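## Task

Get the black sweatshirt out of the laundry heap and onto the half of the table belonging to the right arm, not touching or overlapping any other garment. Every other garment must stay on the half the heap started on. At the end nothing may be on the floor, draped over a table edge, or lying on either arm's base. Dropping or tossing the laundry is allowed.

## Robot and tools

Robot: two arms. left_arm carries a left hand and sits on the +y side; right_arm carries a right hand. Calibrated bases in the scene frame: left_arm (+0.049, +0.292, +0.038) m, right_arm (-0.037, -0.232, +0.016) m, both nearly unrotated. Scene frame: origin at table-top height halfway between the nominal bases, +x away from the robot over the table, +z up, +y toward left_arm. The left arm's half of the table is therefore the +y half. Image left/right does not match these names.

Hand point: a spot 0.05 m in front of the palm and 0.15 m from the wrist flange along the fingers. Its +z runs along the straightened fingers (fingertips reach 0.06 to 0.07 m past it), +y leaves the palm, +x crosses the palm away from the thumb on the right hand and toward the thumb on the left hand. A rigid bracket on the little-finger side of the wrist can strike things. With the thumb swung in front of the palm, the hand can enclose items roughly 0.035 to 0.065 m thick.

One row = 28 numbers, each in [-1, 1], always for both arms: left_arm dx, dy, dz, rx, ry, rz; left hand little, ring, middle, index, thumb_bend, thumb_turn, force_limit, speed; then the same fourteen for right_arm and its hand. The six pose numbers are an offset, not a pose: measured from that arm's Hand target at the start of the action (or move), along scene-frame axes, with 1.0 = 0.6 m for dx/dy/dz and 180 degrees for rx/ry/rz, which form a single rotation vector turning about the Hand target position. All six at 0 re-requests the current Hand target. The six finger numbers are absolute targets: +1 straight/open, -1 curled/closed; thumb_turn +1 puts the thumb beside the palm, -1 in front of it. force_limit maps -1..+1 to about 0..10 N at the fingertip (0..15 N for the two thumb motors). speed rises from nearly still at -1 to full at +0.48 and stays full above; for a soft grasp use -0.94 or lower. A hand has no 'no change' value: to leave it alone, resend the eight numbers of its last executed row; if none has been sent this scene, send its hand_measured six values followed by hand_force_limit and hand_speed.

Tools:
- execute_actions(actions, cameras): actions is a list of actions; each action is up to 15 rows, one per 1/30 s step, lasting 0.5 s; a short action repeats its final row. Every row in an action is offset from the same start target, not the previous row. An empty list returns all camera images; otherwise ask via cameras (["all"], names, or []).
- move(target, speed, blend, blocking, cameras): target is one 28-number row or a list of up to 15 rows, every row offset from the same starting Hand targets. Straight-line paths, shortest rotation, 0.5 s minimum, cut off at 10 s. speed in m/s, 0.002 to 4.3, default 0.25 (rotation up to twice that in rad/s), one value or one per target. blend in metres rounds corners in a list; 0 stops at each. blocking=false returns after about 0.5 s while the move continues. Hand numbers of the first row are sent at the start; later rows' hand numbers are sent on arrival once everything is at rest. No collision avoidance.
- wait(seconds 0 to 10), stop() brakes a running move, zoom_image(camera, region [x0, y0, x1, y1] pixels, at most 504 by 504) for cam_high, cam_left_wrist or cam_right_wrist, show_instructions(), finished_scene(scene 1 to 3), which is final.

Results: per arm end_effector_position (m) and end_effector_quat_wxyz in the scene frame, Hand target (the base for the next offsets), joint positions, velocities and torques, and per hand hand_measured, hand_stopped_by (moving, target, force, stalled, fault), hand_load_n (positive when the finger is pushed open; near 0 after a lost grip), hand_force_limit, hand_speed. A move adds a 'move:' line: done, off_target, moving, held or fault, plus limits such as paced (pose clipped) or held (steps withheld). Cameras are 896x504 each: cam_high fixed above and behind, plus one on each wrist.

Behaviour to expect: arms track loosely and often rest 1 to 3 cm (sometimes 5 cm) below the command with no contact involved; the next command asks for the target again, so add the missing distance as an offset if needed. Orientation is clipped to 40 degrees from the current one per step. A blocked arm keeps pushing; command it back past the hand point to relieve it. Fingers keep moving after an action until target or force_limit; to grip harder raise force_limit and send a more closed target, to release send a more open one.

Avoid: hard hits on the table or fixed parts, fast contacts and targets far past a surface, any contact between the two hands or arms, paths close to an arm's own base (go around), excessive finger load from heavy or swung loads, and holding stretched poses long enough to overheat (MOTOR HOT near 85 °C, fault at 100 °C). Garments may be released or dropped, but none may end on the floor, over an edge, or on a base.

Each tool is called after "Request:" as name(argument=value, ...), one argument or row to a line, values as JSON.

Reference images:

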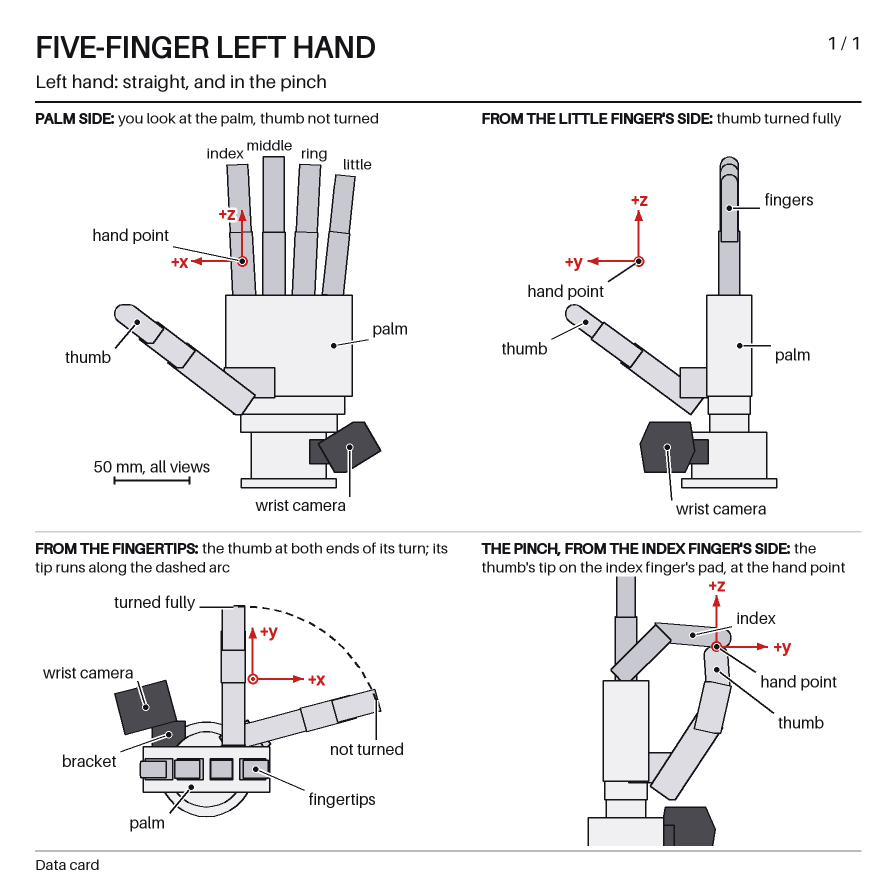

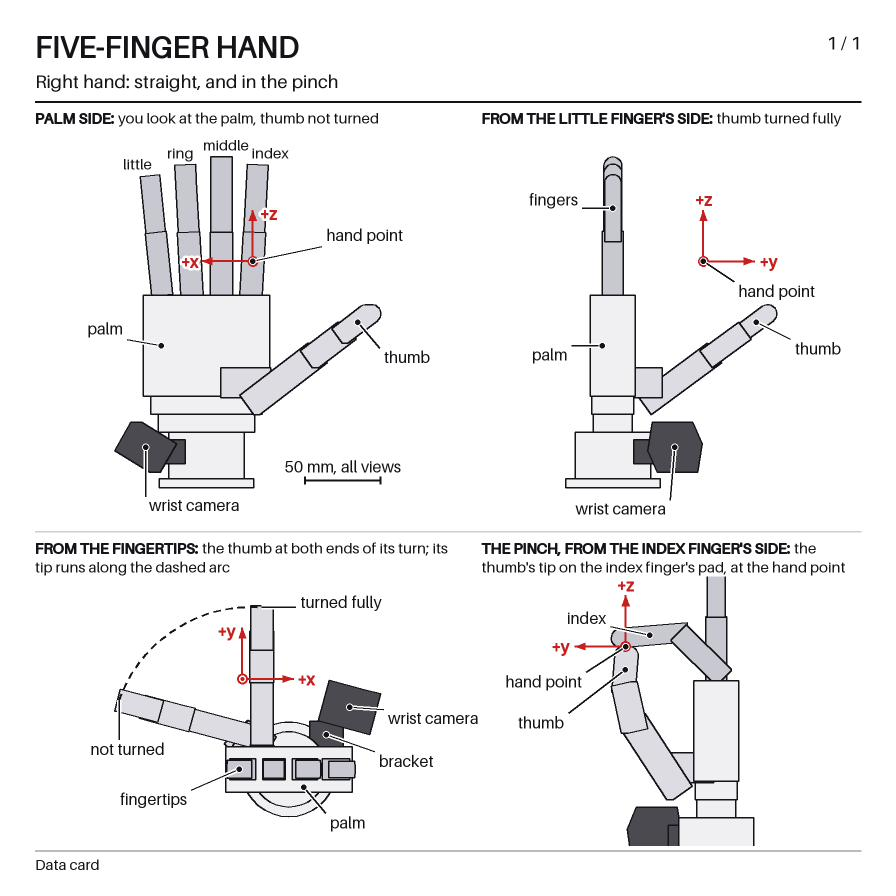

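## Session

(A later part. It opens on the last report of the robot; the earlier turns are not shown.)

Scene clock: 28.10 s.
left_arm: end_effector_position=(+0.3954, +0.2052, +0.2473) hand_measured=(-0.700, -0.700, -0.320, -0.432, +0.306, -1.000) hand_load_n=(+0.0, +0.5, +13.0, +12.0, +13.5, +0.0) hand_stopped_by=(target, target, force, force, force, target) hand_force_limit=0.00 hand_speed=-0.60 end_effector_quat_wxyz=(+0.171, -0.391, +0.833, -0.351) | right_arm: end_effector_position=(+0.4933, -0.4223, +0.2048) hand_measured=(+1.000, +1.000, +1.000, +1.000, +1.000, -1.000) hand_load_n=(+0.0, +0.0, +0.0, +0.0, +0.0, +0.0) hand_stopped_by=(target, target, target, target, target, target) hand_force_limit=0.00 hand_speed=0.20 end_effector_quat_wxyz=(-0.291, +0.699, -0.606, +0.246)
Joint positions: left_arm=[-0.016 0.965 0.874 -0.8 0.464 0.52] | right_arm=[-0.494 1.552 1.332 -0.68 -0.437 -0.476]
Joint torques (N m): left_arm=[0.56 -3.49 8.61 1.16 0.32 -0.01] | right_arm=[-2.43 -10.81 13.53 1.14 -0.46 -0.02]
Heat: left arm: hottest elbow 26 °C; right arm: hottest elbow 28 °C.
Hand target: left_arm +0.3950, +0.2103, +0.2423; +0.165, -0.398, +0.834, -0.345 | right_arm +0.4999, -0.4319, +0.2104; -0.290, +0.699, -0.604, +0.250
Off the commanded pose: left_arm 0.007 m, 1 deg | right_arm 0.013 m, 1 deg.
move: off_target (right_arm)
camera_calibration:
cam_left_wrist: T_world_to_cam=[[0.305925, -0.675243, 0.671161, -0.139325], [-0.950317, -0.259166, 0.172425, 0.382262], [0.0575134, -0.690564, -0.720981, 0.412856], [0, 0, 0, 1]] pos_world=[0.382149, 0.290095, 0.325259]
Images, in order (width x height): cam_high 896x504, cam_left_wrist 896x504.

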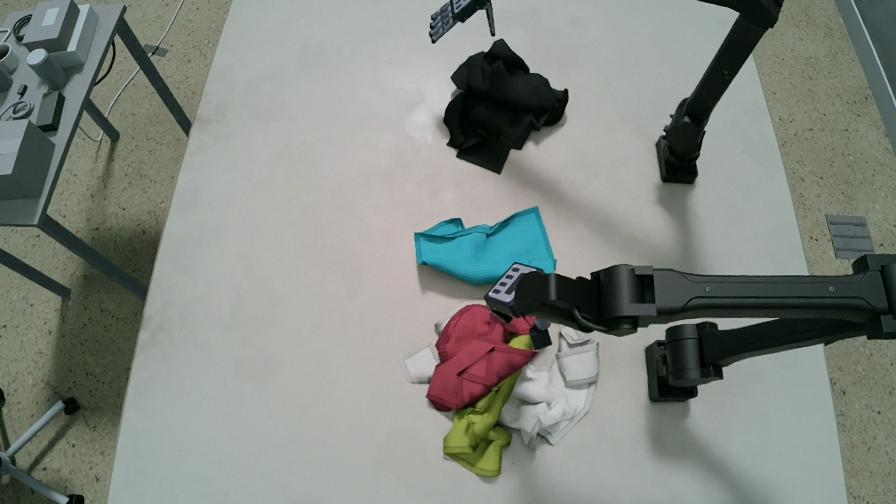

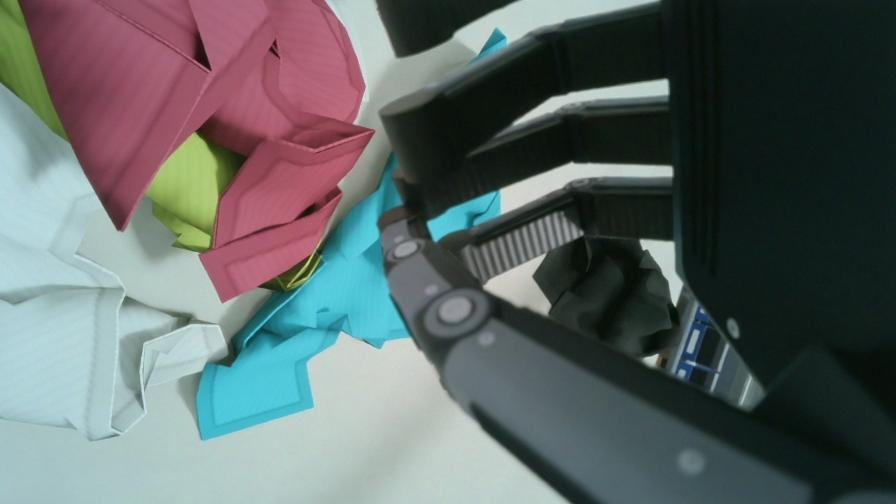

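Request:
move(
  target=[
    [0,-0.38,-0.2,0,0,0,1,1,1,1,1,-1,0,0.3,0,0,0,0,0,0,1,1,1,1,1,-1,0,0.2],
    [0,-0.392,-0.378,0,0,0,1,1,1,1,1,-1,0,0.3,0,0,0,0,0,0,1,1,1,1,1,-1,0,0.2],
  ],
  speed=0.35,
  blend=[0.03,0],
  cameras=["cam_high","cam_left_wrist"],
)

Request:
move(
  target=[0,0,0,0,0,0,-0.7,-0.7,-0.6,-0.6,-0.3,-1,0,-0.6,0,0,0,0,0,0,1,1,1,1,1,-1,0,0.2],
  cameras=["cam_high","cam_left_wrist"],
)

Scene clock: 30.50 s.
left_arm: end_effector_position=(+0.3995, -0.0197, +0.0262) hand_measured=(+1.000, +1.000, +1.000, +1.000, +1.000, -1.000) hand_load_n=(+0.0, +0.0, +0.0, +0.0, +0.0, +0.0) hand_stopped_by=(target, target, target, target, target, target) hand_force_limit=0.00 hand_speed=0.30 end_effector_quat_wxyz=(+0.172, -0.397, +0.830, -0.351) | right_arm: end_effector_position=(+0.4933, -0.4223, +0.2048) hand_measured=(+1.000, +1.000, +1.000, +1.000, +1.000, -1.000) hand_load_n=(+0.0, +0.0, +0.0, +0.0, +0.0, +0.0) hand_stopped_by=(target, target, target, target, target, target) hand_force_limit=0.00 hand_speed=0.20 end_effector_quat_wxyz=(-0.291, +0.699, -0.606, +0.246)
Joint positions: left_arm=[-0.669 1.526 0.648 0.11 0.007 0.016] | right_arm=[-0.494 1.552 1.332 -0.68 -0.437 -0.476]
Joint torques (N m): left_arm=[-1.9 -6.48 6.3 2.15 -0.1 -0.17] | right_arm=[-2.49 -11.11 13.55 1.13 -0.49 0]
Heat: left arm: hottest elbow 26 °C; right arm: hottest elbow 29 °C.
Hand target: left_arm +0.3948, -0.0248, +0.0154; +0.165, -0.397, +0.834, -0.345 | right_arm +0.4999, -0.4319, +0.2104; -0.290, +0.699, -0.604, +0.250
Off the commanded pose: left_arm 0.013 m, 1 deg | right_arm 0.013 m, 1 deg.
move: off_target (left_arm, right_arm)
camera_calibration:
cam_left_wrist: T_world_to_cam=[[0.314724, -0.668548, 0.673789, -0.147513], [-0.946882, -0.270537, 0.173852, 0.364397], [0.0660569, -0.692714, -0.718181, 0.0944212], [0, 0, 0, 1]] pos_world=[0.38523, 0.06537, 0.103853]
Images, in order (width x height): cam_high 896x504, cam_left_wrist 896x504.

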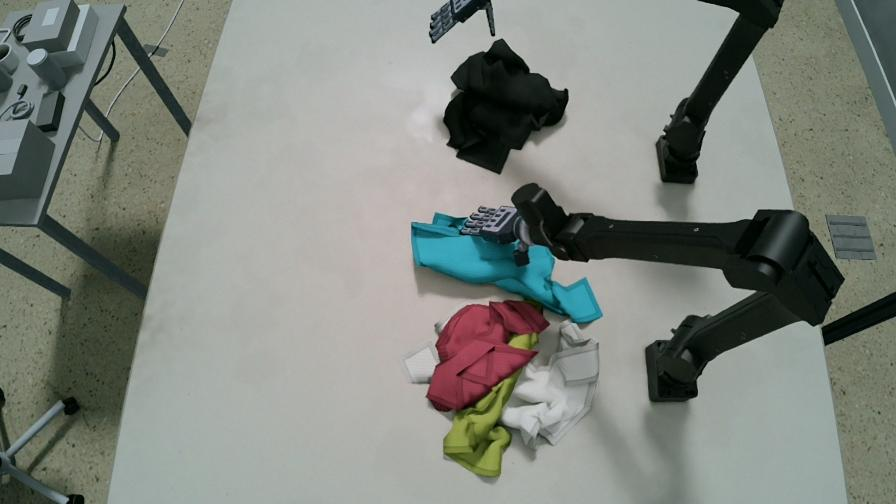

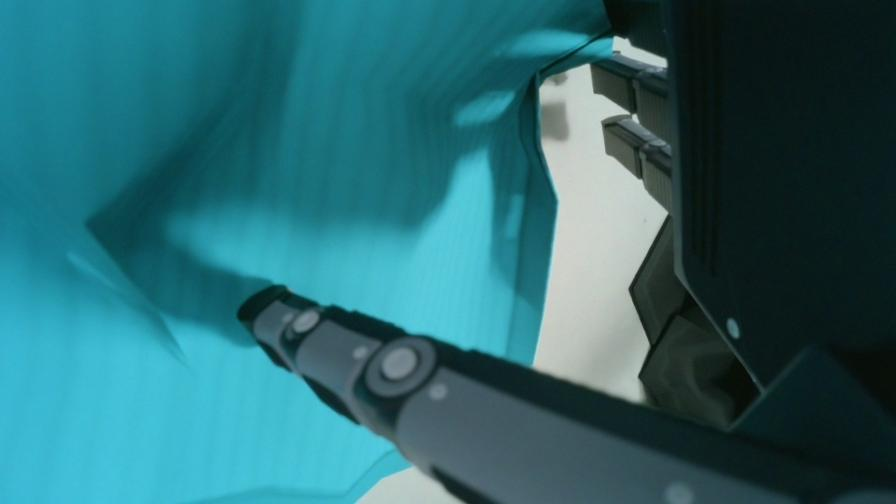

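Scene clock: 32.33 s.
left_arm: end_effector_position=(+0.4053, -0.0240, +0.0283) hand_measured=(-0.700, -0.700, -0.284, -0.394, +0.322, -1.000) hand_load_n=(+0.0, +0.5, +5.5, +4.5, +8.0, +0.0) hand_stopped_by=(target, target, force, force, force, target) hand_force_limit=0.00 hand_speed=-0.60 end_effector_quat_wxyz=(+0.176, -0.397, +0.827, -0.358) | right_arm: end_effector_position=(+0.4933, -0.4223, +0.2048) hand_measured=(+1.000, +1.000, +1.000, +1.000, +1.000, -1.000) hand_load_n=(+0.0, +0.0, +0.0, +0.0, +0.0, +0.0) hand_stopped_by=(target, target, target, target, target, target) hand_force_limit=0.00 hand_speed=0.20 end_effector_quat_wxyz=(-0.291, +0.699, -0.606, +0.246)
Joint positions: left_arm=[-0.669 1.535 0.657 0.128 0.005 0.013] | right_arm=[-0.494 1.552 1.332 -0.68 -0.437 -0.476]
Joint torques (N m): left_arm=[-1.79 -7.41 5.71 1.39 -0.07 -0.12] | right_arm=[-2.61 -11.28 13.55 1.11 -0.49 -0.01]
Heat: left arm: hottest elbow 26 °C; right arm: hottest elbow 29 °C.
Hand target: left_arm +0.3948, -0.0247, +0.0153; +0.165, -0.397, +0.834, -0.345 | right_arm +0.4999, -0.4319, +0.2104; -0.290, +0.699, -0.604, +0.250
Off the commanded pose: left_arm 0.017 m, 2 deg | right_arm 0.013 m, 1 deg.
move: off_target (left_arm, right_arm)
camera_calibration:
cam_left_wrist: T_world_to_cam=[[0.307875, -0.660046, 0.685239, -0.150974], [-0.948272, -0.271485, 0.164551, 0.369114], [0.0774203, -0.700454, -0.709486, 0.0875228], [0, 0, 0, 1]] pos_world=[0.389725, 0.0618644, 0.104811]
Images, in order (width x height): cam_high 896x504, cam_left_wrist 896x504.

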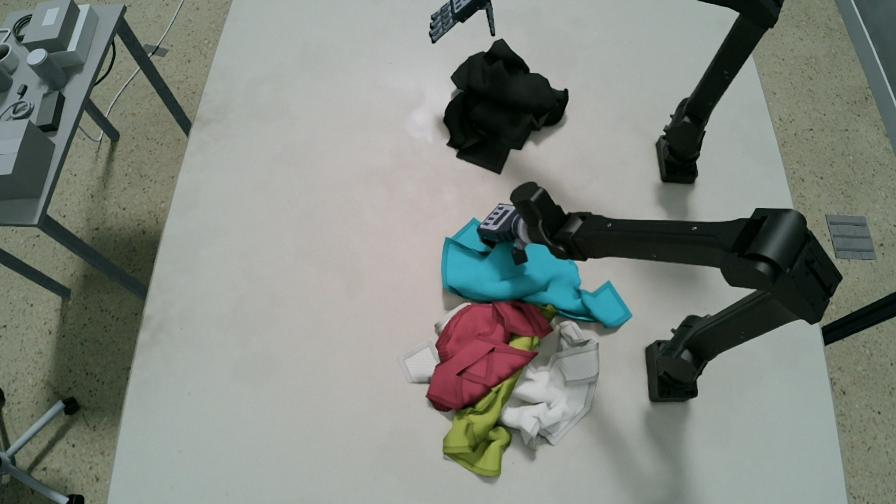

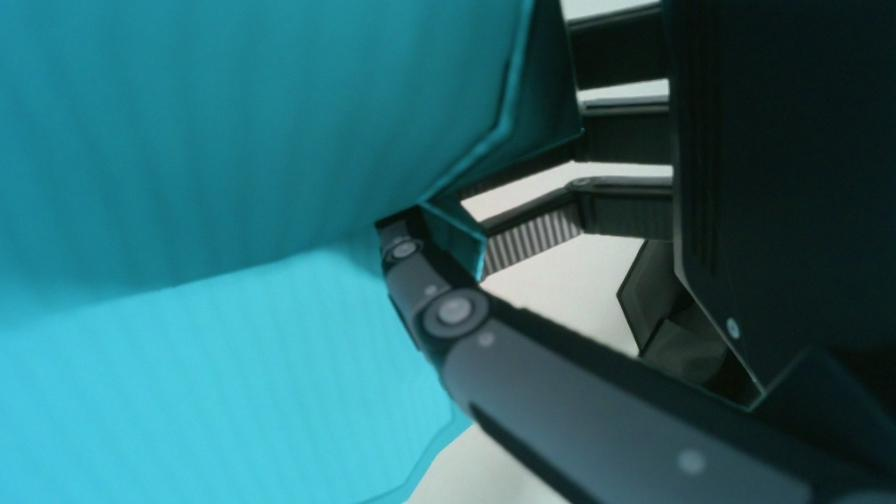

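Request:
move(
  target=[
    [0,0.08,0.15,0,0,0,-0.7,-0.7,-0.6,-0.6,-0.3,-1,0,-0.6,0,0,0,0,0,0,1,1,1,1,1,-1,0,0.2],
    [0,0.38,0.15,0,0,0,-0.7,-0.7,-0.6,-0.6,-0.3,-1,0,-0.6,0,0,0,0,0,0,1,1,1,1,1,-1,0,0.2],
    [0,0.38,0.07,0,0,0,1,1,1,1,1,-1,0,0.2,0,0,0,0,0,0,1,1,1,1,1,-1,0,0.2],
    [0,0.36,0.4,0,0,0,1,1,1,1,1,-1,0,0.2,0,0,0,0,0,0,1,1,1,1,1,-1,0,0.2],
  ],
  speed=[0.25,0.3,0.25,0.35],
  cameras=["cam_high"],
)

Scene clock: 38.67 s.
left_arm: end_effector_position=(+0.3821, +0.1962, +0.2329) hand_measured=(+1.000, +1.000, +1.000, +1.000, +1.000, -1.000) hand_load_n=(+0.0, +0.0, +0.0, +0.0, +0.0, +0.0) hand_stopped_by=(target, target, target, target, target, target) hand_force_limit=0.00 hand_speed=0.20 end_effector_quat_wxyz=(+0.152, -0.409, +0.834, -0.338) | right_arm: end_effector_position=(+0.4933, -0.4223, +0.2048) hand_measured=(+1.000, +1.000, +1.000, +1.000, +1.000, -1.000) hand_load_n=(+0.0, +0.0, +0.0, +0.0, +0.0, +0.0) hand_stopped_by=(target, target, target, target, target, target) hand_force_limit=0.00 hand_speed=0.20 end_effector_quat_wxyz=(-0.291, +0.699, -0.606, +0.246)
Joint positions: left_arm=[-0.053 0.959 0.844 -0.809 0.428 0.471] | right_arm=[-0.494 1.552 1.332 -0.68 -0.437 -0.476]
Joint torques (N m): left_arm=[-1.9 -3.49 12.64 1.01 0.14 -0.08] | right_arm=[-2.43 -11.22 13.52 1.09 -0.49 -0.01]
Heat: left arm: hottest elbow 26 °C; right arm: hottest elbow 30 °C.
Hand target: left_arm +0.3948, +0.1912, +0.2553; +0.165, -0.397, +0.834, -0.345 | right_arm +0.4999, -0.4319, +0.2104; -0.290, +0.699, -0.604, +0.250
Off the commanded pose: left_arm 0.026 m, 2 deg | right_arm 0.013 m, 1 deg.
move: off_target (left_arm, right_arm); target 3's new numbers were sent with left_arm's hand 0.014 m and 1 deg from that target
Images, in order (width x height): cam_high 896x504.

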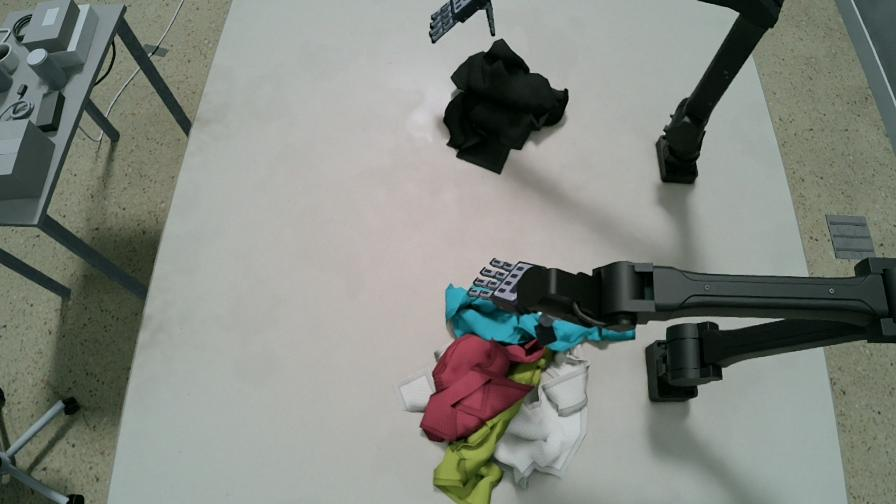

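Request:
zoom_image(
  camera="cam_high",
  region=[400, 240, 720, 504],
)

Scaled by 1.575 from the camera's 896x504 image, which has a finer 1280x720 frame.

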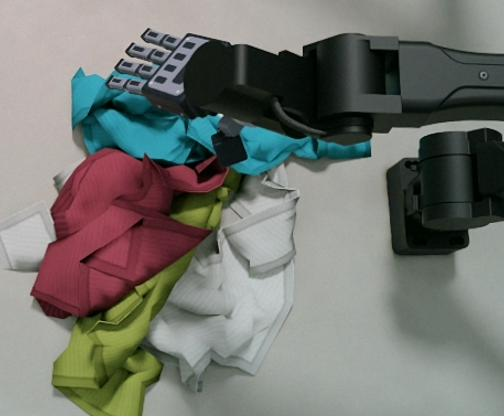

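Request:
finished_scene(
  scene=2,
)

The scene is finished: the task was done.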